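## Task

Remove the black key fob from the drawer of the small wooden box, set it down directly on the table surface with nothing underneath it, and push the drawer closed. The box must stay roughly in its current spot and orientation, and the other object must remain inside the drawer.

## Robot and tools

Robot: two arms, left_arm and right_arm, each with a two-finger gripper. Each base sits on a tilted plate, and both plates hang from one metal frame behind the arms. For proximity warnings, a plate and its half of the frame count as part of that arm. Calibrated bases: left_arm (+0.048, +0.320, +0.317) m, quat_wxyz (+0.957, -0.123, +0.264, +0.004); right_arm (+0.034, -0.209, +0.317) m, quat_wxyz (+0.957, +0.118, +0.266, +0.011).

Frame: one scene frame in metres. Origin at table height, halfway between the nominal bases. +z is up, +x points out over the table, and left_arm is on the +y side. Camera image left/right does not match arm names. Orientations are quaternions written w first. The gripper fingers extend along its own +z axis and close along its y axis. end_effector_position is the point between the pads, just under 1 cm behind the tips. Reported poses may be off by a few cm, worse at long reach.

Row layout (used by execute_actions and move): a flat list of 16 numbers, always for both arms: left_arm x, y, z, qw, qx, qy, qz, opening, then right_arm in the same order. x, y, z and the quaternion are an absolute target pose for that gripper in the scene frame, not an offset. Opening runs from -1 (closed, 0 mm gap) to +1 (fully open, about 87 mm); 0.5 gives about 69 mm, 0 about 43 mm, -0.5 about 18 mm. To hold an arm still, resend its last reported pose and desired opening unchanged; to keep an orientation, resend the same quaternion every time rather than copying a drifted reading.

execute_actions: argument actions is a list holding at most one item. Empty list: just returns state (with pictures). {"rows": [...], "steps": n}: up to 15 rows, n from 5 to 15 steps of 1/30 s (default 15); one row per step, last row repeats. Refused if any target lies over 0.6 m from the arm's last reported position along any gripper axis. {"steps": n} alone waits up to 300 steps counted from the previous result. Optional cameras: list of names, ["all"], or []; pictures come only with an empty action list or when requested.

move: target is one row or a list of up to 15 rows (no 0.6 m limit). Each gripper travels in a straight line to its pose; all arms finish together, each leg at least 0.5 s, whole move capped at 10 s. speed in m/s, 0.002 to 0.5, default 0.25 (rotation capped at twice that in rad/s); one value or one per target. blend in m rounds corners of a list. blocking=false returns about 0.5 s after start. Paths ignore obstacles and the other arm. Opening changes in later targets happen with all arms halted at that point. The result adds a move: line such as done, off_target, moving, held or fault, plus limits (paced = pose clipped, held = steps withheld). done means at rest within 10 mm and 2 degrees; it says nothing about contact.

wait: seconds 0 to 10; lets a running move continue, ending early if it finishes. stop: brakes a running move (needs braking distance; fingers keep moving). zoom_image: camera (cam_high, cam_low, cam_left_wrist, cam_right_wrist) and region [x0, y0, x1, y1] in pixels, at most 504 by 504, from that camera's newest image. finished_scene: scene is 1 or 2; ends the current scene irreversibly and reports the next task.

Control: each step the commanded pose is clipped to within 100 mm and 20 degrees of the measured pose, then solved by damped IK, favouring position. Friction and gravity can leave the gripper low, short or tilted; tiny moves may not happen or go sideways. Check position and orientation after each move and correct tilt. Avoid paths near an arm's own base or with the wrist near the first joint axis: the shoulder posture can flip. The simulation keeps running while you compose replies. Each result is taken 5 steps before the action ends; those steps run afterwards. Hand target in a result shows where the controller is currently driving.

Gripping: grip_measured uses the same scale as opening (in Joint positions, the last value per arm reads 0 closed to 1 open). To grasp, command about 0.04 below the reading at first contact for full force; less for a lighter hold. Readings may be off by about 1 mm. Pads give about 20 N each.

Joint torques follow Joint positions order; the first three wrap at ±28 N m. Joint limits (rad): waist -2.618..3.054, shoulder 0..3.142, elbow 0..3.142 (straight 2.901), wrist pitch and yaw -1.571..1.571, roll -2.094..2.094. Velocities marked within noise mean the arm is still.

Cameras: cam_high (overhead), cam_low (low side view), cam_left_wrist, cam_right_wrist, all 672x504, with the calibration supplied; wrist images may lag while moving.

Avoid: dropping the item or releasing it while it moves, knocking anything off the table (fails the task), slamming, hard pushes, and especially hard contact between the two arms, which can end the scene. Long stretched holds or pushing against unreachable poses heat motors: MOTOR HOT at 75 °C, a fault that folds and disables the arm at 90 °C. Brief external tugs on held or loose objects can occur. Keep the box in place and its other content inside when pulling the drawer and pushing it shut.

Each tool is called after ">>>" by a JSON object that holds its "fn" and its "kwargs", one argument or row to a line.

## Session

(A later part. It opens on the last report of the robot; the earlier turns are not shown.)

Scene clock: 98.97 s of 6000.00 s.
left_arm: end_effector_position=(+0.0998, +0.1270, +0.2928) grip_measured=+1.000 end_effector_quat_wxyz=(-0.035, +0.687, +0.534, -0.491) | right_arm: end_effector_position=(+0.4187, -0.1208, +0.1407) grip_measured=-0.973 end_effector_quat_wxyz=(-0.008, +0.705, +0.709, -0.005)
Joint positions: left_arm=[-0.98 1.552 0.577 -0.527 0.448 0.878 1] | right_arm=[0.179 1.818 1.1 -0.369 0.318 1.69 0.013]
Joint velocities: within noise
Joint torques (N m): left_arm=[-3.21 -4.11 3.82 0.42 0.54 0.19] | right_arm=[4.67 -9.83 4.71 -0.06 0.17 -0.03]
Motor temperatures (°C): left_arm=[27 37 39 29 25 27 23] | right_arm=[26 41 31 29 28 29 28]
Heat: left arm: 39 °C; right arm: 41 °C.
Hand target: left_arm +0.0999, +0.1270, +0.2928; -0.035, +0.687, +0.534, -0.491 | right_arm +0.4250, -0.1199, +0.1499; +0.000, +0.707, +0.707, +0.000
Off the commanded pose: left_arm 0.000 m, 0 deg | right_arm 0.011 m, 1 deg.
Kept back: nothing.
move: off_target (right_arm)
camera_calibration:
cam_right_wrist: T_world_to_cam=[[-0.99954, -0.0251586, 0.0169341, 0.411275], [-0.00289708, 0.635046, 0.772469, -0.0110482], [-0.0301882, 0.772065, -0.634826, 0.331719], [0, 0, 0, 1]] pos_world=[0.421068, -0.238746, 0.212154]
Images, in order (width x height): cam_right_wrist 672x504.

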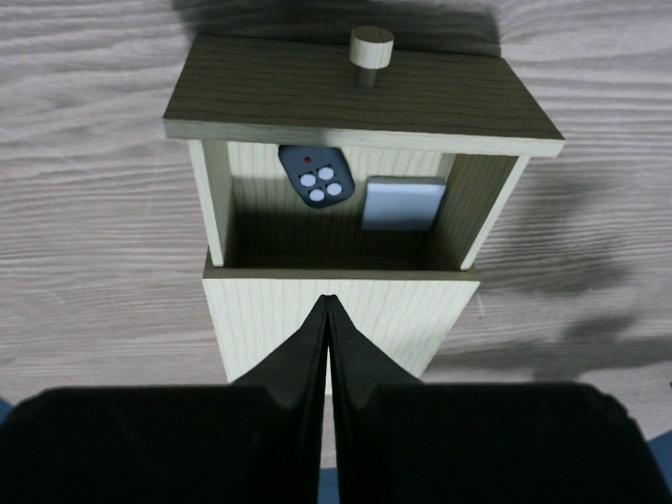

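>>> {"fn": "move", "kwargs": {
  "target": [
    [0.0998,0.1270,0.2928,-0.035,0.687,0.534,-0.491,1,0.420,-0.100,0.11,0,0.5225,0.8526,0,0.1],
    [0.0998,0.1270,0.2928,-0.035,0.687,0.534,-0.491,1,0.419,-0.0975,0.075,0,0.5225,0.8526,0,0.1]
  ],
  "speed": [0.2,0.1],
  "blend": [0.01,0],
  "cameras": ["cam_right_wrist","cam_high","cam_low"]
}}

Scene clock: 102.40 s of 6000.00 s.
left_arm: end_effector_position=(+0.0998, +0.1270, +0.2928) grip_measured=+1.000 end_effector_quat_wxyz=(-0.035, +0.687, +0.534, -0.491) | right_arm: end_effector_position=(+0.4144, -0.0949, +0.0809) grip_measured=+0.100 end_effector_quat_wxyz=(-0.005, +0.521, +0.853, +0.000)
Joint positions: left_arm=[-0.98 1.552 0.577 -0.527 0.448 0.878 1] | right_arm=[0.2 2.068 1.229 -0.243 0.328 1.237 0.55]
Joint velocities: within noise
Joint torques (N m): left_arm=[-3.21 -4.07 3.79 0.44 0.55 0.18] | right_arm=[3.23 -7.21 4.89 0.28 0.1 -0.22]
Motor temperatures (°C): left_arm=[27 37 39 29 25 27 23] | right_arm=[26 41 31 29 28 29 28]
Heat: left arm: 39 °C; right arm: 41 °C.
Hand target: left_arm +0.0999, +0.1270, +0.2928; -0.035, +0.687, +0.534, -0.491 | right_arm +0.4189, -0.0975, +0.0752; +0.000, +0.522, +0.853, +0.000
Off the commanded pose: left_arm 0.000 m, 0 deg | right_arm 0.008 m, 1 deg.
Kept back: nothing.
move: done
camera_calibration:
cam_right_wrist: T_world_to_cam=[[-0.880258, -0.474483, 0.00325667, 0.317729], [-0.297586, 0.5574, 0.775079, 0.133212], [-0.369578, 0.681301, -0.631855, 0.405407], [0, 0, 0, 1]] pos_world=[0.469155, -0.199699, 0.151874]
Images, in order (width x height): cam_high 672x504, cam_low 672x504, cam_right_wrist 672x504.

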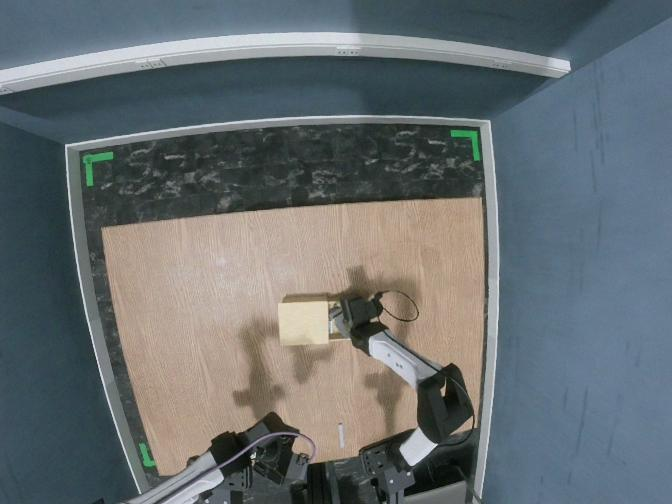

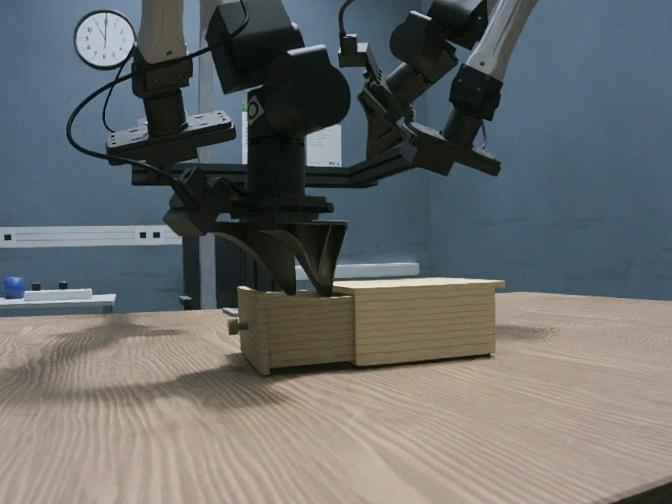

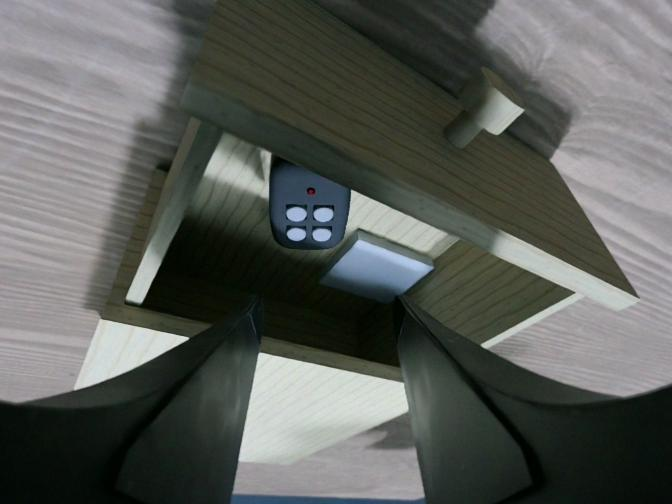

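>>> {"fn": "move", "kwargs": {
  "target": [0.0998,0.1270,0.2928,-0.035,0.687,0.534,-0.491,1,0.422,-0.0958,0.053,0,0.5225,0.8526,0,0.1],
  "speed": 0.08,
  "cameras": ["cam_right_wrist"]
}}

Scene clock: 103.97 s of 6000.00 s.
left_arm: end_effector_position=(+0.0998, +0.1270, +0.2928) grip_measured=+1.000 end_effector_quat_wxyz=(-0.035, +0.687, +0.534, -0.491) | right_arm: end_effector_position=(+0.4188, -0.0937, +0.0597) grip_measured=+0.100 end_effector_quat_wxyz=(-0.002, +0.521, +0.853, -0.002)
Joint positions: left_arm=[-0.98 1.552 0.577 -0.527 0.448 0.878 1] | right_arm=[0.187 2.144 1.275 -0.207 0.328 1.223 0.55]
Joint velocities: within noise
Joint torques (N m): left_arm=[-3.22 -4.07 3.82 0.44 0.55 0.19] | right_arm=[3.11 -7.21 4.63 0.24 0.02 -0.24]
Motor temperatures (°C): left_arm=[27 37 39 29 25 27 23] | right_arm=[26 41 31 29 28 29 28]
Heat: left arm: 39 °C; right arm: 41 °C.
Hand target: left_arm +0.0999, +0.1270, +0.2928; -0.035, +0.687, +0.534, -0.491 | right_arm +0.4219, -0.0959, +0.0532; +0.000, +0.523, +0.853, +0.000
Off the commanded pose: left_arm 0.000 m, 0 deg | right_arm 0.008 m, 0 deg.
Kept back: nothing.
move: done
camera_calibration:
cam_right_wrist: T_world_to_cam=[[-0.880106, -0.47477, 0.00278663, 0.322182], [-0.300565, 0.561698, 0.770815, 0.152128], [-0.367525, 0.677561, -0.637052, 0.391886], [0, 0, 0, 1]] pos_world=[0.473306, -0.198015, 0.131492]
Images, in order (width x height): cam_right_wrist 672x504.

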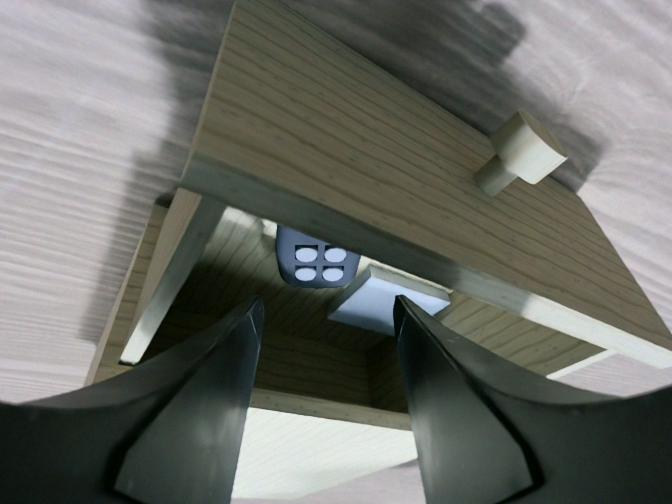

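>>> {"fn": "move", "kwargs": {
  "target": [0.0998,0.1270,0.2928,-0.035,0.687,0.534,-0.491,1,0.4248,-0.0948,0.038,0,0.5225,0.8526,0,0.1],
  "speed": 0.08,
  "cameras": ["cam_right_wrist"]
}}

Scene clock: 105.13 s of 6000.00 s.
left_arm: end_effector_position=(+0.0998, +0.1270, +0.2928) grip_measured=+1.000 end_effector_quat_wxyz=(-0.035, +0.687, +0.534, -0.491) | right_arm: end_effector_position=(+0.4209, -0.0942, +0.0455) grip_measured=+0.100 end_effector_quat_wxyz=(-0.002, +0.522, +0.853, -0.005)
Joint positions: left_arm=[-0.98 1.552 0.577 -0.527 0.448 0.878 1] | right_arm=[0.176 2.194 1.311 -0.193 0.328 1.216 0.55]
Joint velocities: within noise
Joint torques (N m): left_arm=[-3.21 -4.08 3.79 0.43 0.54 0.18] | right_arm=[3.26 -6.99 4.92 0.28 0.01 -0.3]
Motor temperatures (°C): left_arm=[27 37 39 29 25 27 23] | right_arm=[26 41 31 29 28 29 28]
Heat: left arm: 39 °C; right arm: 41 °C.
Hand target: left_arm +0.0999, +0.1270, +0.2928; -0.035, +0.687, +0.534, -0.491 | right_arm +0.4246, -0.0949, +0.0382; +0.000, +0.523, +0.853, +0.000
Off the commanded pose: left_arm 0.000 m, 0 deg | right_arm 0.008 m, 1 deg.
Kept back: nothing.
move: done
camera_calibration:
cam_right_wrist: T_world_to_cam=[[-0.880894, -0.473243, 0.00815065, 0.324059], [-0.29712, 0.566299, 0.768782, 0.163143], [-0.368437, 0.674794, -0.639459, 0.384212], [0, 0, 0, 1]] pos_world=[0.475492, -0.198292, 0.117625]
Images, in order (width x height): cam_right_wrist 672x504.

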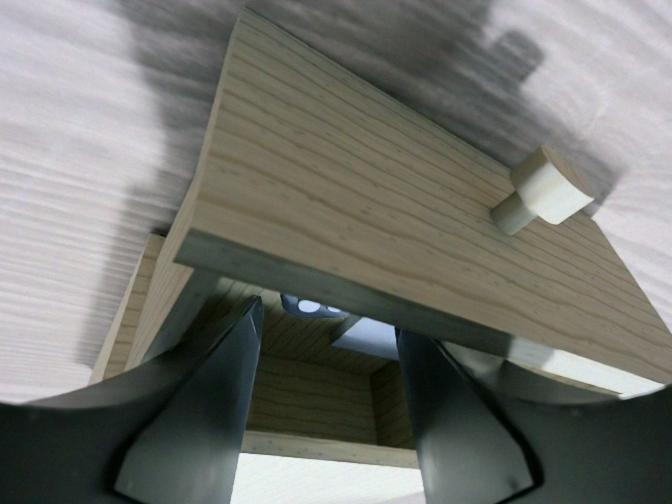

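>>> {"fn": "move", "kwargs": {
  "target": [0.0998,0.1270,0.2928,-0.035,0.687,0.534,-0.491,1,0.4265,-0.0945,0.024,0,0.5225,0.8526,0,0.1],
  "speed": 0.06,
  "cameras": ["cam_low"]
}}

Scene clock: 106.17 s of 6000.00 s.
left_arm: end_effector_position=(+0.0998, +0.1270, +0.2928) grip_measured=+1.000 end_effector_quat_wxyz=(-0.035, +0.687, +0.534, -0.491) | right_arm: end_effector_position=(+0.4203, -0.0962, +0.0421) grip_measured=+0.099 end_effector_quat_wxyz=(-0.009, +0.521, +0.853, -0.012)
Joint positions: left_arm=[-0.98 1.552 0.577 -0.527 0.448 0.878 1] | right_arm=[0.17 2.211 1.337 -0.221 0.327 1.215 0.55]
Joint velocities: within noise
Joint torques (N m): left_arm=[-3.23 -4.1 3.81 0.43 0.55 0.2] | right_arm=[2.88 -4.92 5.18 0.65 -0.02 -0.35]
Motor temperatures (°C): left_arm=[27 37 39 29 25 27 23] | right_arm=[26 41 31 29 28 29 28]
Heat: left arm: 39 °C; right arm: 41 °C.
Hand target: left_arm +0.0999, +0.1270, +0.2928; -0.035, +0.687, +0.534, -0.491 | right_arm +0.4257, -0.0951, +0.0253; +0.000, +0.522, +0.853, -0.001
Off the commanded pose: left_arm 0.000 m, 0 deg | right_arm 0.019 m, 2 deg.
Kept back: nothing.
move: off_target (right_arm)
Images, in order (width x height): cam_low 672x504.

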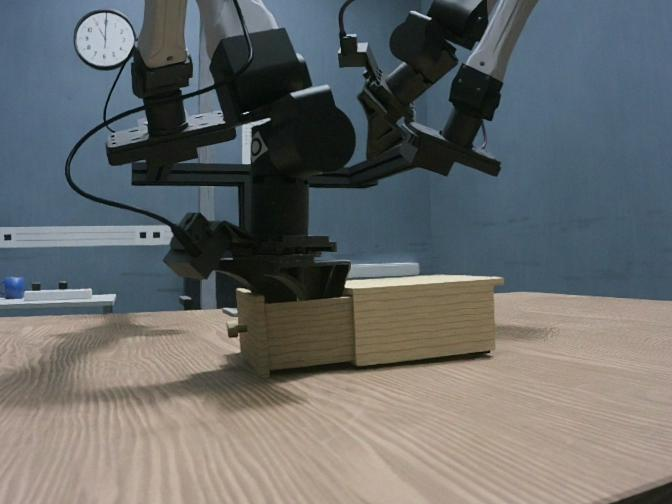

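>>> {"fn": "zoom_image", "kwargs": {
  "camera": "cam_low",
  "region": [160, 190, 400, 390]
}}

>>> {"fn": "execute_actions", "kwargs": {
  "actions": [],
  "cameras": ["cam_right_wrist"]
}}

Scaled by 2.100 from the camera's 672x504 image, which has a finer 960x720 frame.

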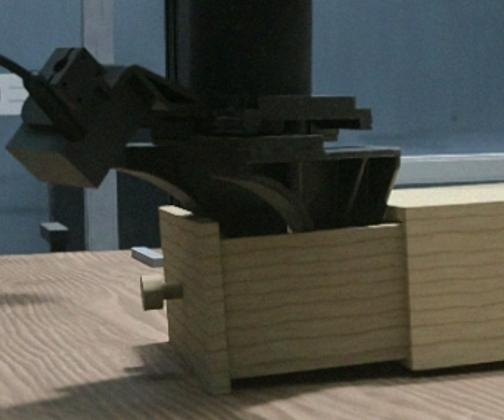

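Scene clock: 106.37 s of 6000.00 s.
left_arm: end_effector_position=(+0.0998, +0.1270, +0.2928) grip_measured=+1.000 end_effector_quat_wxyz=(-0.035, +0.687, +0.534, -0.491) | right_arm: end_effector_position=(+0.4203, -0.0962, +0.0421) grip_measured=+0.099 end_effector_quat_wxyz=(-0.009, +0.521, +0.853, -0.012)
Joint positions: left_arm=[-0.98 1.552 0.577 -0.527 0.448 0.878 1] | right_arm=[0.17 2.211 1.337 -0.221 0.327 1.215 0.55]
Joint velocities: within noise
Joint torques (N m): left_arm=[-3.23 -4.01 3.81 0.44 0.54 0.19] | right_arm=[3 -4.89 5.22 0.72 -0.04 -0.35]
Motor temperatures (°C): left_arm=[27 37 39 29 25 27 23] | right_arm=[26 41 31 29 28 29 28]
Heat: left arm: 39 °C; right arm: 41 °C.
Hand target: left_arm +0.0999, +0.1270, +0.2928; -0.035, +0.687, +0.534, -0.491 | right_arm +0.4258, -0.0951, +0.0253; +0.000, +0.522, +0.853, -0.001
Off the commanded pose: left_arm 0.000 m, 0 deg | right_arm 0.019 m, 2 deg.
Steps of this call (1-6: nothing new was sent). Readings (end_effector_position of left_arm | right_arm):
1: (+0.0998, +0.1270, +0.2928) | (+0.4203, -0.0962, +0.0421)
2: (+0.0998, +0.1270, +0.2928) | (+0.4202, -0.0962, +0.0421)
4: (+0.0998, +0.1270, +0.2928) | (+0.4203, -0.0962, +0.0421)
6: the state above
camera_calibration:
cam_right_wrist: T_world_to_cam=[[-0.879806, -0.474558, 0.0271307, 0.321249], [-0.283369, 0.569467, 0.771628, 0.161111], [-0.381632, 0.671195, -0.635495, 0.388218], [0, 0, 0, 1]] pos_world=[0.476447, -0.199866, 0.113678]
Images, in order (width x height): cam_right_wrist 672x504.

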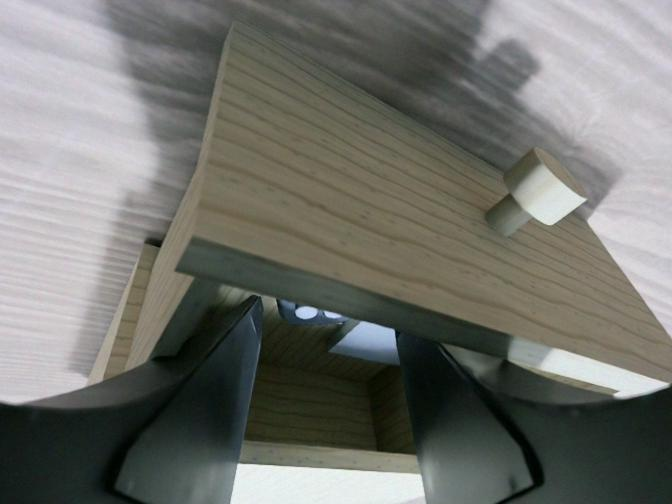

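>>> {"fn": "move", "kwargs": {
  "target": [
    [0.0998,0.1270,0.2928,-0.035,0.687,0.534,-0.491,1,0.422,-0.097,0.085,0,0.5225,0.8526,0,0.1],
    [0.0998,0.1270,0.2928,-0.035,0.687,0.534,-0.491,1,0.431,-0.104,0.085,0,0.7071,0.7071,0,-1],
    [0.0998,0.1270,0.2928,-0.035,0.687,0.534,-0.491,1,0.433,-0.104,0.044,0,0.7071,0.7071,0,-1],
    [0.0998,0.1270,0.2928,-0.035,0.687,0.534,-0.491,1,0.433,-0.104,0.029,0,0.7071,0.7071,0,-1]
  ],
  "speed": [0.15,0.25,0.12,0.05],
  "blend": [0.01,0,0.004,0],
  "cameras": []
}}

>>> {"fn": "move", "kwargs": {
  "target": [0.0998,0.1270,0.2928,-0.035,0.687,0.534,-0.491,1,0.400,-0.106,0.025,0,0.7071,0.7071,0,-1],
  "speed": 0.08,
  "cameras": []
}}

>>> {"fn": "move", "kwargs": {
  "target": [
    [0.0998,0.1270,0.2928,-0.035,0.687,0.534,-0.491,1,0.393,-0.107,0.06,0,0.7071,0.7071,0,-1],
    [0.0998,0.1270,0.2928,-0.035,0.687,0.534,-0.491,1,0.425,-0.107,0.08,0,0.7071,0.7071,0,-1]
  ],
  "speed": [0.25,0.25],
  "blend": [0.01,0],
  "cameras": ["cam_right_wrist"]
}}

Scene clock: 110.57 s of 6000.00 s.
left_arm: end_effector_position=(+0.0998, +0.1270, +0.2928) grip_measured=+1.000 end_effector_quat_wxyz=(-0.035, +0.687, +0.534, -0.491) | right_arm: end_effector_position=(+0.4261, -0.1032, +0.0401) grip_measured=-0.973 end_effector_quat_wxyz=(-0.005, +0.702, +0.712, -0.009)
Joint positions: left_arm=[-0.98 1.552 0.577 -0.527 0.448 0.878 1] | right_arm=[0.142 2.18 1.251 -0.15 0.309 1.646 0.013]
Joint velocities: within noise
Joint torques (N m): left_arm=[-3.19 -4.08 3.84 0.43 0.55 0.19] | right_arm=[2.81 -6.01 4.96 0.43 -0.01 -0.15]
Motor temperatures (°C): left_arm=[27 37 38 29 25 27 23] | right_arm=[26 41 31 29 28 29 28]
Heat: left arm: 38 °C; right arm: 41 °C.
Hand target: left_arm +0.0999, +0.1270, +0.2928; -0.035, +0.687, +0.534, -0.491 | right_arm +0.4326, -0.1043, +0.0296; +0.000, +0.707, +0.707, +0.000
Off the commanded pose: left_arm 0.000 m, 0 deg | right_arm 0.013 m, 1 deg.
Kept back: nothing.
move: off_target (right_arm); target 2's new opening was sent with right_arm's hand 0.022 m and 3 deg from that target
No camera images: "cameras" was empty.

Scene clock: 111.37 s of 6000.00 s.
left_arm: end_effector_position=(+0.0998, +0.1270, +0.2928) grip_measured=+1.000 end_effector_quat_wxyz=(-0.035, +0.687, +0.534, -0.491) | right_arm: end_effector_position=(+0.4228, -0.1029, +0.0383) grip_measured=-0.973 end_effector_quat_wxyz=(+0.019, +0.710, +0.704, +0.020)
Joint positions: left_arm=[-0.98 1.552 0.577 -0.527 0.448 0.878 1] | right_arm=[0.142 2.161 1.143 0.019 0.309 1.645 0.013]
Joint velocities: within noise
Joint torques (N m): left_arm=[-3.18 -4.11 3.81 0.43 0.53 0.19] | right_arm=[2.55 -5.89 0.46 0.15 -0.02 -0.17]
Motor temperatures (°C): left_arm=[27 37 38 29 25 27 23] | right_arm=[26 41 31 29 28 29 28]
Heat: left arm: 38 °C; right arm: 41 °C.
Hand target: left_arm +0.0999, +0.1270, +0.2928; -0.035, +0.687, +0.534, -0.491 | right_arm +0.3998, -0.1060, +0.0261; +0.000, +0.707, +0.707, +0.000
Off the commanded pose: left_arm 0.000 m, 0 deg | right_arm 0.027 m, 3 deg.
Kept back: nothing.
move: off_target (right_arm)
No camera images: "cameras" was empty.

Scene clock: 112.47 s of 6000.00 s.
left_arm: end_effector_position=(+0.0998, +0.1270, +0.2928) grip_measured=+1.000 end_effector_quat_wxyz=(-0.035, +0.687, +0.534, -0.491) | right_arm: end_effector_position=(+0.4148, -0.1087, +0.0678) grip_measured=-0.973 end_effector_quat_wxyz=(-0.009, +0.705, +0.709, -0.009)
Joint positions: left_arm=[-0.98 1.552 0.577 -0.527 0.448 0.878 1] | right_arm=[0.15 2.066 1.154 -0.174 0.308 1.665 0.013]
Joint velocities: within noise
Joint torques (N m): left_arm=[-3.22 -4.08 3.81 0.44 0.53 0.19] | right_arm=[4.94 -10.86 3.21 -0.09 0.15 -0.01]
Motor temperatures (°C): left_arm=[27 37 38 29 25 27 23] | right_arm=[26 41 31 29 28 29 28]
Heat: left arm: 38 °C; right arm: 41 °C.
Hand target: left_arm +0.0999, +0.1270, +0.2928; -0.035, +0.687, +0.534, -0.491 | right_arm +0.4249, -0.1070, +0.0797; +0.000, +0.707, +0.707, +0.000
Off the commanded pose: left_arm 0.000 m, 0 deg | right_arm 0.016 m, 1 deg.
Kept back: nothing.
move: off_target (right_arm)
camera_calibration:
cam_right_wrist: T_world_to_cam=[[-0.999381, -0.02629, 0.023357, 0.408373], [0.00121749, 0.637912, 0.770108, 0.0362511], [-0.0351458, 0.76966, -0.637486, 0.277918], [0, 0, 0, 1]] pos_world=[0.417844, -0.226291, 0.139713]
Images, in order (width x height): cam_right_wrist 672x504.

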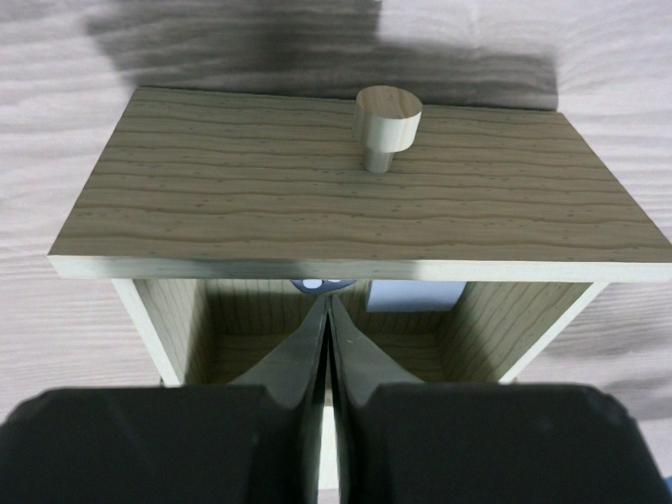

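>>> {"fn": "move", "kwargs": {
  "target": [
    [0.0998,0.1270,0.2928,-0.035,0.687,0.534,-0.491,1,0.426,-0.105,0.044,0,0.7071,0.7071,0,-1],
    [0.0998,0.1270,0.2928,-0.035,0.687,0.534,-0.491,1,0.426,-0.105,0.029,0,0.7071,0.7071,0,-1]
  ],
  "speed": [0.12,0.05],
  "blend": [0.004,0],
  "cameras": []
}}

>>> {"fn": "move", "kwargs": {
  "target": [0.0998,0.1270,0.2928,-0.035,0.687,0.534,-0.491,1,0.391,-0.107,0.025,0,0.7071,0.7071,0,-1],
  "speed": 0.08,
  "cameras": []
}}

>>> {"fn": "move", "kwargs": {
  "target": [
    [0.0998,0.1270,0.2928,-0.035,0.687,0.534,-0.491,1,0.386,-0.107,0.07,0,0.7071,0.7071,0,-1],
    [0.0998,0.1270,0.2928,-0.035,0.687,0.534,-0.491,1,0.425,-0.12,0.15,0,0.7071,0.7071,0,-1]
  ],
  "speed": [0.25,0.25],
  "blend": [0.01,0],
  "cameras": ["cam_right_wrist"]
}}

>>> {"fn": "zoom_image", "kwargs": {
  "camera": "cam_right_wrist",
  "region": [150, 50, 550, 350]
}}

Scene clock: 113.73 s of 6000.00 s.
left_arm: end_effector_position=(+0.0998, +0.1270, +0.2928) grip_measured=+1.000 end_effector_quat_wxyz=(-0.035, +0.687, +0.534, -0.491) | right_arm: end_effector_position=(+0.4196, -0.1025, +0.0401) grip_measured=-0.973 end_effector_quat_wxyz=(-0.007, +0.701, +0.713, -0.006)
Joint positions: left_arm=[-0.98 1.552 0.577 -0.527 0.448 0.878 1] | right_arm=[0.142 2.172 1.217 -0.122 0.304 1.645 0.013]
Joint velocities: within noise
Joint torques (N m): left_arm=[-3.26 -4.11 3.81 0.43 0.55 0.19] | right_arm=[2.59 -5.86 4.55 0.41 0.06 -0.13]
Motor temperatures (°C): left_arm=[27 37 38 29 25 27 23] | right_arm=[26 41 31 29 28 29 28]
Heat: left arm: 38 °C; right arm: 41 °C.
Hand target: left_arm +0.0999, +0.1270, +0.2928; -0.035, +0.687, +0.534, -0.491 | right_arm +0.4256, -0.1052, +0.0296; +0.000, +0.707, +0.707, +0.000
Off the commanded pose: left_arm 0.000 m, 0 deg | right_arm 0.013 m, 1 deg.
Kept back: nothing.
move: off_target (right_arm)
No camera images: "cameras" was empty.

Scene clock: 114.53 s of 6000.00 s.
left_arm: end_effector_position=(+0.0998, +0.1270, +0.2928) grip_measured=+1.000 end_effector_quat_wxyz=(-0.035, +0.687, +0.534, -0.491) | right_arm: end_effector_position=(+0.4160, -0.1023, +0.0386) grip_measured=-0.973 end_effector_quat_wxyz=(+0.020, +0.710, +0.704, +0.025)
Joint positions: left_arm=[-0.98 1.552 0.577 -0.527 0.448 0.878 1] | right_arm=[0.142 2.152 1.103 0.059 0.304 1.644 0.013]
Joint velocities: within noise
Joint torques (N m): left_arm=[-3.21 -4.11 3.79 0.43 0.55 0.18] | right_arm=[2.39 -5.64 0.2 0.09 0.01 -0.18]
Motor temperatures (°C): left_arm=[27 37 38 29 25 27 23] | right_arm=[26 41 31 29 28 29 28]
Heat: left arm: 38 °C; right arm: 41 °C.
Hand target: left_arm +0.0999, +0.1270, +0.2928; -0.035, +0.687, +0.534, -0.491 | right_arm +0.3909, -0.1069, +0.0262; +0.000, +0.707, +0.707, +0.000
Off the commanded pose: left_arm 0.000 m, 0 deg | right_arm 0.029 m, 4 deg.
Kept back: nothing.
move: off_target (right_arm)
No camera images: "cameras" was empty.

Scene clock: 115.87 s of 6000.00 s.
left_arm: end_effector_position=(+0.0998, +0.1270, +0.2928) grip_measured=+1.000 end_effector_quat_wxyz=(-0.035, +0.687, +0.534, -0.491) | right_arm: end_effector_position=(+0.4181, -0.1208, +0.1405) grip_measured=-0.973 end_effector_quat_wxyz=(-0.008, +0.705, +0.709, -0.006)
Joint positions: left_arm=[-0.98 1.552 0.577 -0.527 0.448 0.878 1] | right_arm=[0.179 1.819 1.099 -0.369 0.318 1.69 0.013]
Joint velocities: within noise
Joint torques (N m): left_arm=[-3.21 -4.11 3.81 0.43 0.54 0.19] | right_arm=[4.6 -9.72 4.82 -0.08 0.19 0]
Motor temperatures (°C): left_arm=[27 37 38 29 25 27 23] | right_arm=[26 41 31 29 28 29 28]
Heat: left arm: 38 °C; right arm: 41 °C.
Hand target: left_arm +0.0999, +0.1270, +0.2928; -0.035, +0.687, +0.534, -0.491 | right_arm +0.4249, -0.1201, +0.1498; +0.000, +0.707, +0.707, +0.000
Off the commanded pose: left_arm 0.000 m, 0 deg | right_arm 0.012 m, 1 deg.
Kept back: nothing.
move: off_target (right_arm)
camera_calibration:
cam_right_wrist: T_world_to_cam=[[-0.999502, -0.0256416, 0.0183741, 0.410444], [-0.00209653, 0.635176, 0.772365, -0.011191], [-0.0314755, 0.771942, -0.634914, 0.332094], [0, 0, 0, 1]] pos_world=[0.420669, -0.238725, 0.211953]
Images, in order (width x height): cam_right_wrist 672x504.

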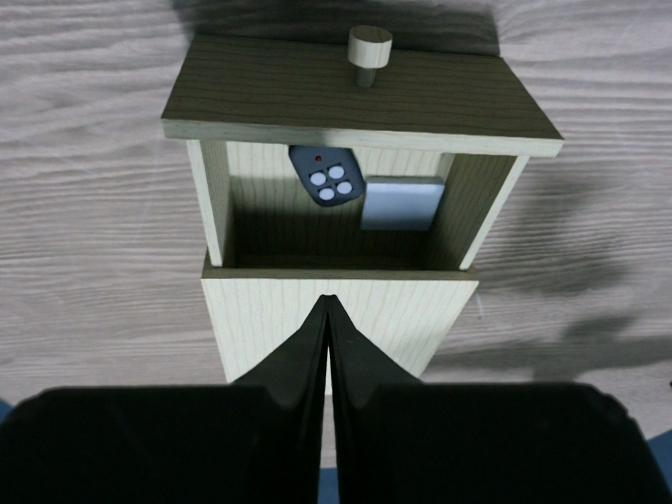

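Scaled by 1.260 from the camera's 672x504 image, which has a finer 960x720 frame.

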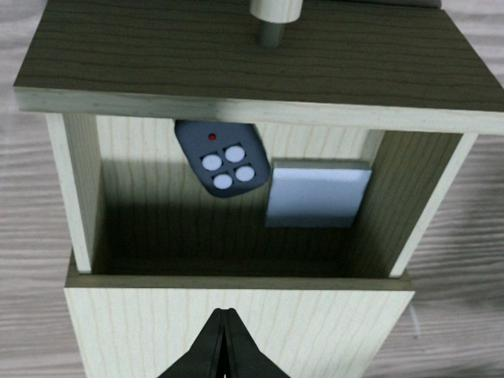

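>>> {"fn": "move", "kwargs": {
  "target": [
    [0.0998,0.1270,0.2928,-0.035,0.687,0.534,-0.491,1,0.422,-0.105,0.11,0,0.7071,0.7071,0,0.1],
    [0.0998,0.1270,0.2928,-0.035,0.687,0.534,-0.491,1,0.423,-0.1015,0.065,0,0.7071,0.7071,0,0.1]
  ],
  "speed": [0.2,0.1],
  "blend": [0.01,0],
  "cameras": ["cam_right_wrist"]
}}

Scene clock: 117.63 s of 6000.00 s.
left_arm: end_effector_position=(+0.0998, +0.1270, +0.2928) grip_measured=+1.000 end_effector_quat_wxyz=(-0.035, +0.687, +0.534, -0.491) | right_arm: end_effector_position=(+0.4174, -0.0991, +0.0706) grip_measured=+0.100 end_effector_quat_wxyz=(-0.004, +0.706, +0.709, -0.003)
Joint positions: left_arm=[-0.98 1.552 0.577 -0.527 0.448 0.878 1] | right_arm=[0.176 2.067 1.155 -0.165 0.321 1.685 0.55]
Joint velocities: within noise
Joint torques (N m): left_arm=[-3.21 -4.1 3.78 0.43 0.54 0.18] | right_arm=[2.95 -6.75 4.66 0.19 0.01 -0.21]
Motor temperatures (°C): left_arm=[27 37 38 29 25 27 23] | right_arm=[26 41 31 29 28 29 28]
Heat: left arm: 38 °C; right arm: 41 °C.
Hand target: left_arm +0.0999, +0.1270, +0.2928; -0.035, +0.687, +0.534, -0.491 | right_arm +0.4228, -0.1016, +0.0653; +0.000, +0.707, +0.707, +0.000
Off the commanded pose: left_arm 0.000 m, 0 deg | right_arm 0.008 m, 1 deg.
Kept back: nothing.
move: done
camera_calibration:
cam_right_wrist: T_world_to_cam=[[-0.999653, -0.0251277, 0.00788702, 0.412476], [-0.00994728, 0.637531, 0.77036, 0.0326468], [-0.0243856, 0.770014, -0.63756, 0.267996], [0, 0, 0, 1]] pos_world=[0.419192, -0.21681, 0.142461]
Images, in order (width x height): cam_right_wrist 672x504.

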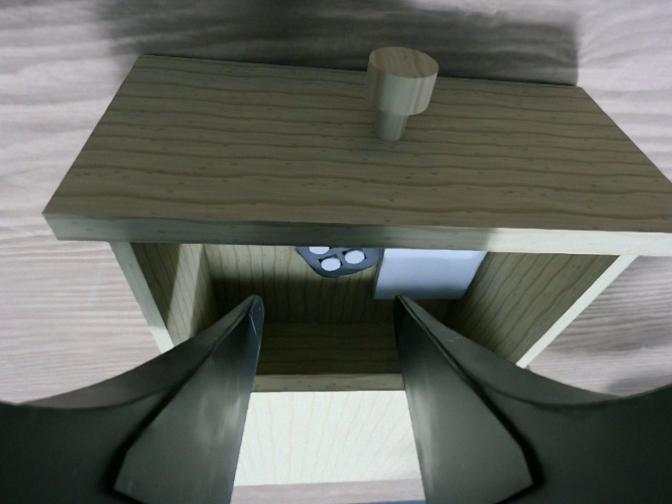

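>>> {"fn": "move", "kwargs": {
  "target": [0.0998,0.1270,0.2928,-0.035,0.687,0.534,-0.491,1,0.4235,-0.102,0.036,0,0.7071,0.7071,0,0.1],
  "speed": 0.08,
  "cameras": ["cam_right_wrist"]
}}

Scene clock: 118.90 s of 6000.00 s.
left_arm: end_effector_position=(+0.0998, +0.1270, +0.2928) grip_measured=+1.000 end_effector_quat_wxyz=(-0.035, +0.687, +0.534, -0.491) | right_arm: end_effector_position=(+0.4214, -0.1002, +0.0421) grip_measured=+0.100 end_effector_quat_wxyz=(+0.000, +0.706, +0.708, -0.002)
Joint positions: left_arm=[-0.98 1.552 0.577 -0.527 0.448 0.878 1] | right_arm=[0.152 2.165 1.205 -0.105 0.314 1.663 0.55]
Joint velocities: within noise
Joint torques (N m): left_arm=[-3.25 -4.05 3.79 0.43 0.55 0.19] | right_arm=[3.04 -6.95 3.88 0.24 -0.05 -0.25]
Motor temperatures (°C): left_arm=[27 37 38 29 25 27 23] | right_arm=[26 41 31 29 28 29 28]
Heat: left arm: 38 °C; right arm: 41 °C.
Hand target: left_arm +0.0999, +0.1270, +0.2928; -0.035, +0.687, +0.534, -0.491 | right_arm +0.4233, -0.1020, +0.0361; +0.000, +0.707, +0.707, +0.000
Off the commanded pose: left_arm 0.000 m, 0 deg | right_arm 0.007 m, 0 deg.
Kept back: nothing.
move: done
camera_calibration:
cam_right_wrist: T_world_to_cam=[[-0.99974, -0.0227446, 0.00151994, 0.417132], [-0.0134111, 0.640781, 0.767607, 0.0572113], [-0.0184329, 0.767387, -0.640919, 0.248143], [0, 0, 0, 1]] pos_world=[0.422365, -0.217594, 0.11449]
Images, in order (width x height): cam_right_wrist 672x504.

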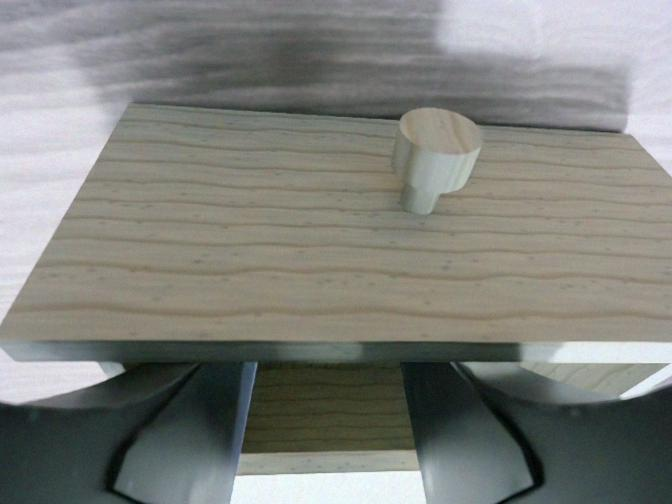

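>>> {"fn": "move", "kwargs": {
  "target": [0.0998,0.1270,0.2928,-0.035,0.687,0.534,-0.491,1,0.4225,-0.1022,0.024,0,0.7071,0.7071,0,0.1],
  "speed": 0.06,
  "cameras": []
}}

Scene clock: 119.83 s of 6000.00 s.
left_arm: end_effector_position=(+0.0998, +0.1270, +0.2928) grip_measured=+1.000 end_effector_quat_wxyz=(-0.035, +0.687, +0.534, -0.491) | right_arm: end_effector_position=(+0.4201, -0.0964, +0.0344) grip_measured=+0.100 end_effector_quat_wxyz=(-0.006, +0.705, +0.709, +0.001)
Joint positions: left_arm=[-0.98 1.552 0.577 -0.527 0.448 0.878 1] | right_arm=[0.149 2.195 1.221 -0.092 0.299 1.657 0.55]
Joint velocities: within noise
Joint torques (N m): left_arm=[-3.26 -4.08 3.79 0.43 0.54 0.2] | right_arm=[2.33 -6.38 3.73 0.32 0.14 -0.3]
Motor temperatures (°C): left_arm=[27 37 38 29 25 27 23] | right_arm=[26 41 31 29 28 29 28]
Heat: left arm: 38 °C; right arm: 41 °C.
Hand target: left_arm +0.0999, +0.1270, +0.2928; -0.035, +0.687, +0.534, -0.491 | right_arm +0.4221, -0.1023, +0.0245; +0.000, +0.707, +0.707, +0.000
Off the commanded pose: left_arm 0.000 m, 0 deg | right_arm 0.012 m, 1 deg.
Kept back: nothing.
move: off_target (right_arm)
No camera images: "cameras" was empty.

>>> {"fn": "execute_actions", "kwargs": {
  "actions": [
    {"rows":[[0.0998,0.1270,0.2928,-0.035,0.687,0.534,-0.491,1,0.4225,-0.1022,0.0235,0,0.7071,0.7071,0,0.05],[0.0998,0.1270,0.2928,-0.035,0.687,0.534,-0.491,1,0.4225,-0.1022,0.0235,0,0.7071,0.7071,0,0.02],[0.0998,0.1270,0.2928,-0.035,0.687,0.534,-0.491,1,0.4225,-0.1022,0.0235,0,0.7071,0.7071,0,-0.01],[0.0998,0.1270,0.2928,-0.035,0.687,0.534,-0.491,1,0.4225,-0.1022,0.0235,0,0.7071,0.7071,0,-0.04],[0.0998,0.1270,0.2928,-0.035,0.687,0.534,-0.491,1,0.4225,-0.1022,0.0235,0,0.7071,0.7071,0,-0.07],[0.0998,0.1270,0.2928,-0.035,0.687,0.534,-0.491,1,0.4225,-0.1022,0.0235,0,0.7071,0.7071,0,-0.10],[0.0998,0.1270,0.2928,-0.035,0.687,0.534,-0.491,1,0.4225,-0.1022,0.0235,0,0.7071,0.7071,0,-0.13],[0.0998,0.1270,0.2928,-0.035,0.687,0.534,-0.491,1,0.4225,-0.1022,0.0235,0,0.7071,0.7071,0,-0.16],[0.0998,0.1270,0.2928,-0.035,0.687,0.534,-0.491,1,0.4225,-0.1022,0.0235,0,0.7071,0.7071,0,-0.19],[0.0998,0.1270,0.2928,-0.035,0.687,0.534,-0.491,1,0.4225,-0.1022,0.0235,0,0.7071,0.7071,0,-0.22],[0.0998,0.1270,0.2928,-0.035,0.687,0.534,-0.491,1,0.4225,-0.1022,0.0235,0,0.7071,0.7071,0,-0.25]],"steps":15}
  ]
}}

>>> {"fn": "execute_actions", "kwargs": {
  "actions": [
    {"steps":10}
  ]
}}

Scene clock: 120.70 s of 6000.00 s.
left_arm: end_effector_position=(+0.0998, +0.1270, +0.2928) grip_measured=+1.000 end_effector_quat_wxyz=(-0.035, +0.687, +0.534, -0.491) | right_arm: end_effector_position=(+0.4177, -0.0948, +0.0334) grip_measured=-0.169 end_effector_quat_wxyz=(-0.011, +0.703, +0.711, +0.001)
Joint positions: left_arm=[-0.98 1.552 0.577 -0.527 0.448 0.878 1] | right_arm=[0.149 2.2 1.221 -0.094 0.291 1.654 0.416]
Joint velocities: within noise
Joint torques (N m): left_arm=[-3.19 -4.07 3.82 0.45 0.55 0.19] | right_arm=[2.4 -6.61 3.74 0.35 0.16 -0.22]
Motor temperatures (°C): left_arm=[27 37 38 29 25 27 23] | right_arm=[26 41 31 29 28 29 28]
Heat: left arm: 38 °C; right arm: 41 °C.
Steps of this call (1-16: nothing new was sent; 17-26: this action's first 10). Readings (end_effector_position of left_arm | right_arm):
17: (+0.0998, +0.1270, +0.2928) | (+0.4200, -0.0962, +0.0343)
18: (+0.0998, +0.1270, +0.2928) | (+0.4196, -0.0959, +0.0342)
20: (+0.0998, +0.1270, +0.2928) | (+0.4184, -0.0955, +0.0338)
24: (+0.0998, +0.1270, +0.2928) | (+0.4177, -0.0948, +0.0334)
26: the state above

Scene clock: 121.03 s of 6000.00 s.
left_arm: end_effector_position=(+0.0998, +0.1270, +0.2928) grip_measured=+1.000 end_effector_quat_wxyz=(-0.035, +0.687, +0.534, -0.491) | right_arm: end_effector_position=(+0.4177, -0.0948, +0.0334) grip_measured=-0.169 end_effector_quat_wxyz=(-0.011, +0.703, +0.711, +0.001)
Joint positions: left_arm=[-0.98 1.552 0.577 -0.527 0.448 0.878 1] | right_arm=[0.149 2.2 1.221 -0.094 0.291 1.654 0.416]
Joint velocities: within noise
Joint torques (N m): left_arm=[-3.25 -4.07 3.81 0.43 0.53 0.18] | right_arm=[2.41 -6.54 3.84 0.33 0.17 -0.23]
Motor temperatures (°C): left_arm=[27 37 38 29 25 27 23] | right_arm=[26 41 31 29 28 29 28]
Heat: left arm: 38 °C; right arm: 41 °C.
Hand target: left_arm +0.0999, +0.1270, +0.2928; -0.035, +0.687, +0.534, -0.491 | right_arm +0.4221, -0.1023, +0.0240; +0.000, +0.707, +0.707, +0.000
Off the commanded pose: left_arm 0.000 m, 0 deg | right_arm 0.013 m, 1 deg.
Steps of this call (1-5: your previous action's last 5; 6-10: nothing new was sent). Readings (end_effector_position of left_arm | right_arm):
1: (+0.0998, +0.1270, +0.2928) | (+0.4177, -0.0948, +0.0334)
2: (+0.0998, +0.1270, +0.2928) | (+0.4177, -0.0948, +0.0334)
4: (+0.0998, +0.1270, +0.2928) | (+0.4177, -0.0948, +0.0334)
8: (+0.0998, +0.1270, +0.2928) | (+0.4177, -0.0948, +0.0334)
10: the state above

>>> {"fn": "move", "kwargs": {
  "target": [
    [0.0998,0.1270,0.2928,-0.035,0.687,0.534,-0.491,1,0.420,-0.104,0.07,0,0.7071,0.7071,0,-0.26],
    [0.0998,0.1270,0.2928,-0.035,0.687,0.534,-0.491,1,0.422,-0.115,0.15,0,0.7071,0.7071,0,-0.26]
  ],
  "speed": [0.08,0.12],
  "blend": [0.02,0],
  "cameras": ["cam_right_wrist","cam_low"]
}}

Scene clock: 123.17 s of 6000.00 s.
left_arm: end_effector_position=(+0.0998, +0.1270, +0.2928) grip_measured=+1.000 end_effector_quat_wxyz=(-0.035, +0.687, +0.534, -0.491) | right_arm: end_effector_position=(+0.4180, -0.1150, +0.1381) grip_measured=-0.169 end_effector_quat_wxyz=(-0.008, +0.705, +0.709, -0.006)
Joint positions: left_arm=[-0.98 1.552 0.577 -0.527 0.448 0.878 1] | right_arm=[0.194 1.834 1.104 -0.363 0.326 1.704 0.416]
Joint velocities: within noise
Joint torques (N m): left_arm=[-3.22 -4.05 3.84 0.43 0.54 0.19] | right_arm=[4.67 -10.77 3.36 -0.09 0.15 -0.02]
Motor temperatures (°C): left_arm=[27 37 38 29 25 27 23] | right_arm=[26 41 31 29 28 29 28]
Heat: left arm: 38 °C; right arm: 41 °C.
Hand target: left_arm +0.0999, +0.1270, +0.2928; -0.035, +0.687, +0.534, -0.491 | right_arm +0.4220, -0.1150, +0.1496; +0.000, +0.707, +0.707, +0.000
Off the commanded pose: left_arm 0.000 m, 0 deg | right_arm 0.013 m, 1 deg.
Kept back: nothing.
move: off_target (right_arm)
camera_calibration:
cam_right_wrist: T_world_to_cam=[[-0.999531, -0.0251902, 0.0174262, 0.410777], [-0.00257896, 0.636108, 0.771596, -0.0126421], [-0.0305216, 0.771189, -0.635874, 0.325665], [0, 0, 0, 1]] pos_world=[0.420492, -0.23276, 0.209679]
Images, in order (width x height): cam_low 672x504, cam_right_wrist 672x504.

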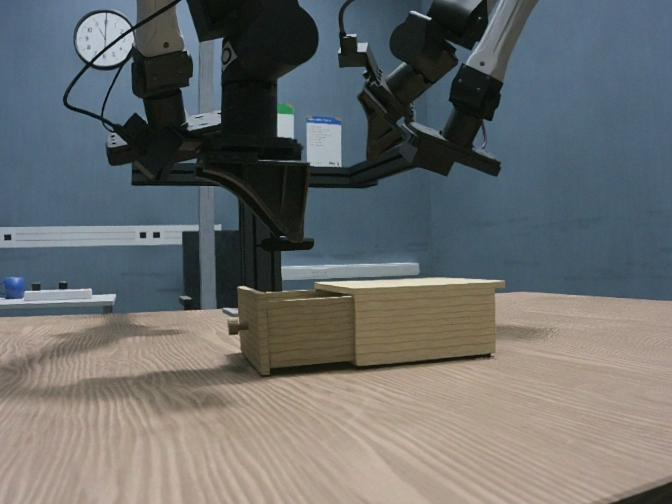

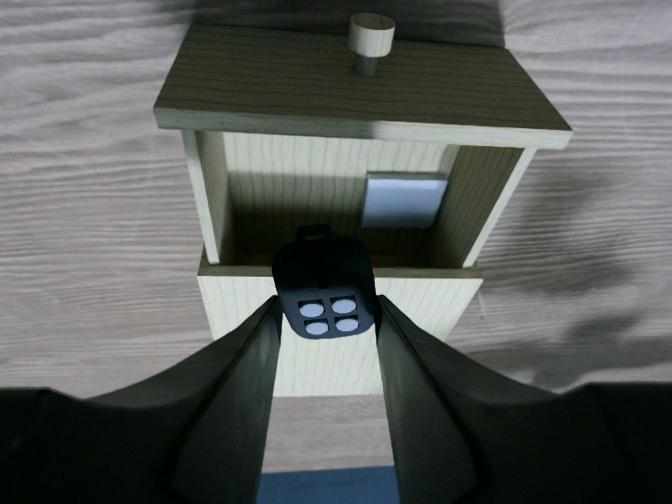

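>>> {"fn": "move", "kwargs": {
  "target": [
    [0.0998,0.1270,0.2928,-0.035,0.687,0.534,-0.491,1,0.40,-0.20,0.15,0,0.7071,0.7071,0,-0.26],
    [0.0998,0.1270,0.2928,-0.035,0.687,0.534,-0.491,1,0.345,-0.29,0.12,0,0.7071,0.7071,0,-0.26],
    [0.0998,0.1270,0.2928,-0.035,0.687,0.534,-0.491,1,0.34,-0.292,0.03,0,0.7071,0.7071,0,-0.26]
  ],
  "speed": [0.2,0.2,0.12],
  "blend": [0.03,0.02,0],
  "cameras": ["cam_right_wrist","cam_high"]
}}

Scene clock: 125.90 s of 6000.00 s.
left_arm: end_effector_position=(+0.0998, +0.1270, +0.2928) grip_measured=+1.000 end_effector_quat_wxyz=(-0.035, +0.687, +0.534, -0.491) | right_arm: end_effector_position=(+0.3397, -0.2902, +0.0340) grip_measured=-0.169 end_effector_quat_wxyz=(-0.001, +0.708, +0.706, -0.003)
Joint positions: left_arm=[-0.98 1.552 0.577 -0.527 0.448 0.878 1] | right_arm=[-0.401 2.014 0.888 0.141 0.022 1.19 0.416]
Joint velocities: within noise
Joint torques (N m): left_arm=[-3.23 -4.05 3.82 0.44 0.55 0.19] | right_arm=[-0.5 -6.16 1.94 0.26 0 -0.24]
Motor temperatures (°C): left_arm=[27 37 38 29 25 27 23] | right_arm=[26 41 31 29 28 29 28]
Heat: left arm: 38 °C; right arm: 41 °C.
Hand target: left_arm +0.0999, +0.1270, +0.2928; -0.035, +0.687, +0.534, -0.491 | right_arm +0.3399, -0.2921, +0.0301; +0.000, +0.707, +0.707, +0.000
Off the commanded pose: left_arm 0.000 m, 0 deg | right_arm 0.004 m, 0 deg.
Kept back: nothing.
move: done
camera_calibration:
cam_right_wrist: T_world_to_cam=[[-0.999826, -0.0180591, 0.00474056, 0.332458], [-0.00793379, 0.640769, 0.767693, 0.182206], [-0.0169014, 0.767521, -0.640801, 0.386728], [0, 0, 0, 1]] pos_world=[0.340382, -0.40757, 0.106362]
Images, in order (width x height): cam_high 672x504, cam_right_wrist 672x504.

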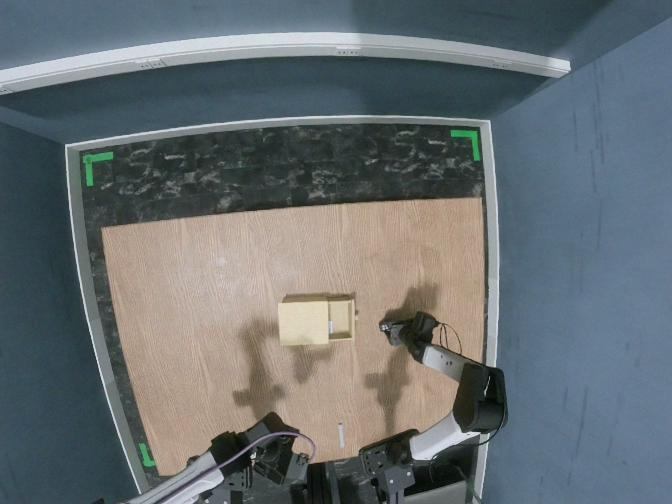

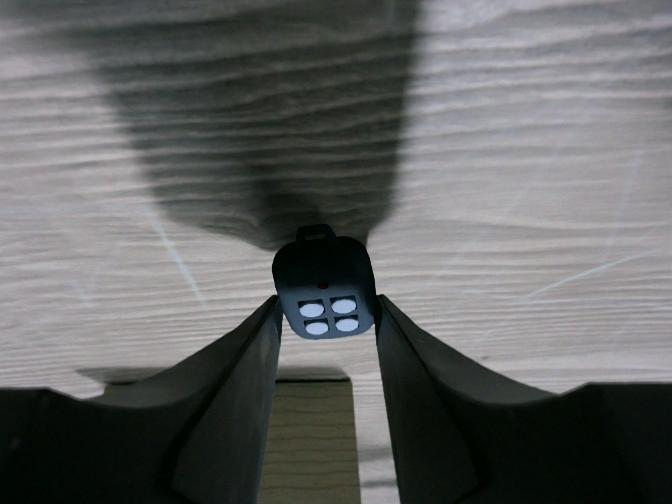

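>>> {"fn": "move", "kwargs": {
  "target": [0.0998,0.1270,0.2928,-0.035,0.687,0.534,-0.491,1,0.34,-0.292,0.010,0,0.7071,0.7071,0,-0.26],
  "speed": 0.05,
  "cameras": []
}}

Scene clock: 126.83 s of 6000.00 s.
left_arm: end_effector_position=(+0.0998, +0.1270, +0.2928) grip_measured=+1.000 end_effector_quat_wxyz=(-0.035, +0.687, +0.534, -0.491) | right_arm: end_effector_position=(+0.3391, -0.2895, +0.0179) grip_measured=-0.169 end_effector_quat_wxyz=(-0.004, +0.707, +0.707, -0.002)
Joint positions: left_arm=[-0.98 1.552 0.577 -0.527 0.448 0.878 1] | right_arm=[-0.403 2.083 0.924 0.168 0.015 1.187 0.416]
Joint velocities: within noise
Joint torques (N m): left_arm=[-3.23 -4.05 3.79 0.43 0.55 0.2] | right_arm=[-0.36 -5.24 2.22 0.38 0.03 -0.25]
Motor temperatures (°C): left_arm=[27 37 38 29 25 27 23] | right_arm=[26 41 31 29 28 29 29]
Heat: left arm: 38 °C; right arm: 41 °C.
Hand target: left_arm +0.0999, +0.1270, +0.2928; -0.035, +0.687, +0.534, -0.491 | right_arm +0.3399, -0.2921, +0.0104; +0.000, +0.707, +0.707, +0.000
Off the commanded pose: left_arm 0.000 m, 0 deg | right_arm 0.008 m, 1 deg.
Kept back: nothing.
move: done
No camera images: "cameras" was empty.

>>> {"fn": "move", "kwargs": {
  "target": [0.0998,0.1270,0.2928,-0.035,0.687,0.534,-0.491,1,0.34,-0.292,0.004,0,0.7071,0.7071,0,-0.26],
  "speed": 0.05,
  "cameras": ["cam_low"]
}}

>>> {"fn": "zoom_image", "kwargs": {
  "camera": "cam_low",
  "region": [0, 230, 200, 430]
}}

Scene clock: 127.77 s of 6000.00 s.
left_arm: end_effector_position=(+0.0998, +0.1270, +0.2928) grip_measured=+1.000 end_effector_quat_wxyz=(-0.035, +0.687, +0.534, -0.491) | right_arm: end_effector_position=(+0.3388, -0.2893, +0.0173) grip_measured=-0.169 end_effector_quat_wxyz=(-0.010, +0.707, +0.707, +0.001)
Joint positions: left_arm=[-0.98 1.552 0.577 -0.527 0.448 0.878 1] | right_arm=[-0.408 2.088 0.932 0.158 0.002 1.182 0.416]
Joint velocities: within noise
Joint torques (N m): left_arm=[-3.21 -4.08 3.84 0.43 0.53 0.19] | right_arm=[-0.03 -3.86 2.69 0.57 0.19 -0.17]
Motor temperatures (°C): left_arm=[27 37 38 29 25 27 23] | right_arm=[26 41 31 29 28 29 29]
Heat: left arm: 38 °C; right arm: 41 °C.
Hand target: left_arm +0.0999, +0.1270, +0.2928; -0.035, +0.687, +0.534, -0.491 | right_arm +0.3396, -0.2920, +0.0049; +0.000, +0.707, +0.707, +0.000
Off the commanded pose: left_arm 0.000 m, 0 deg | right_arm 0.014 m, 1 deg.
Kept back: nothing.
move: off_target (right_arm)
Images, in order (width x height): cam_low 672x504.

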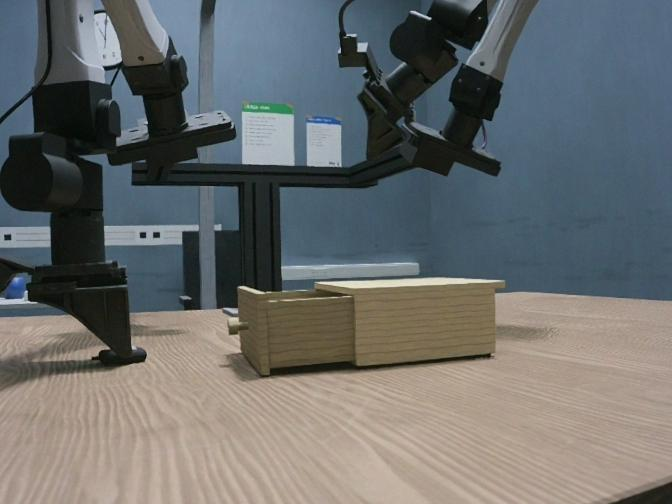

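Scaled by 2.520 from the camera's 672x504 image, which has a finer 960x720 frame.

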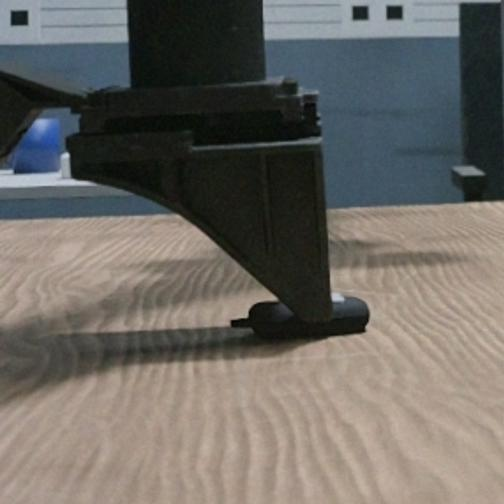

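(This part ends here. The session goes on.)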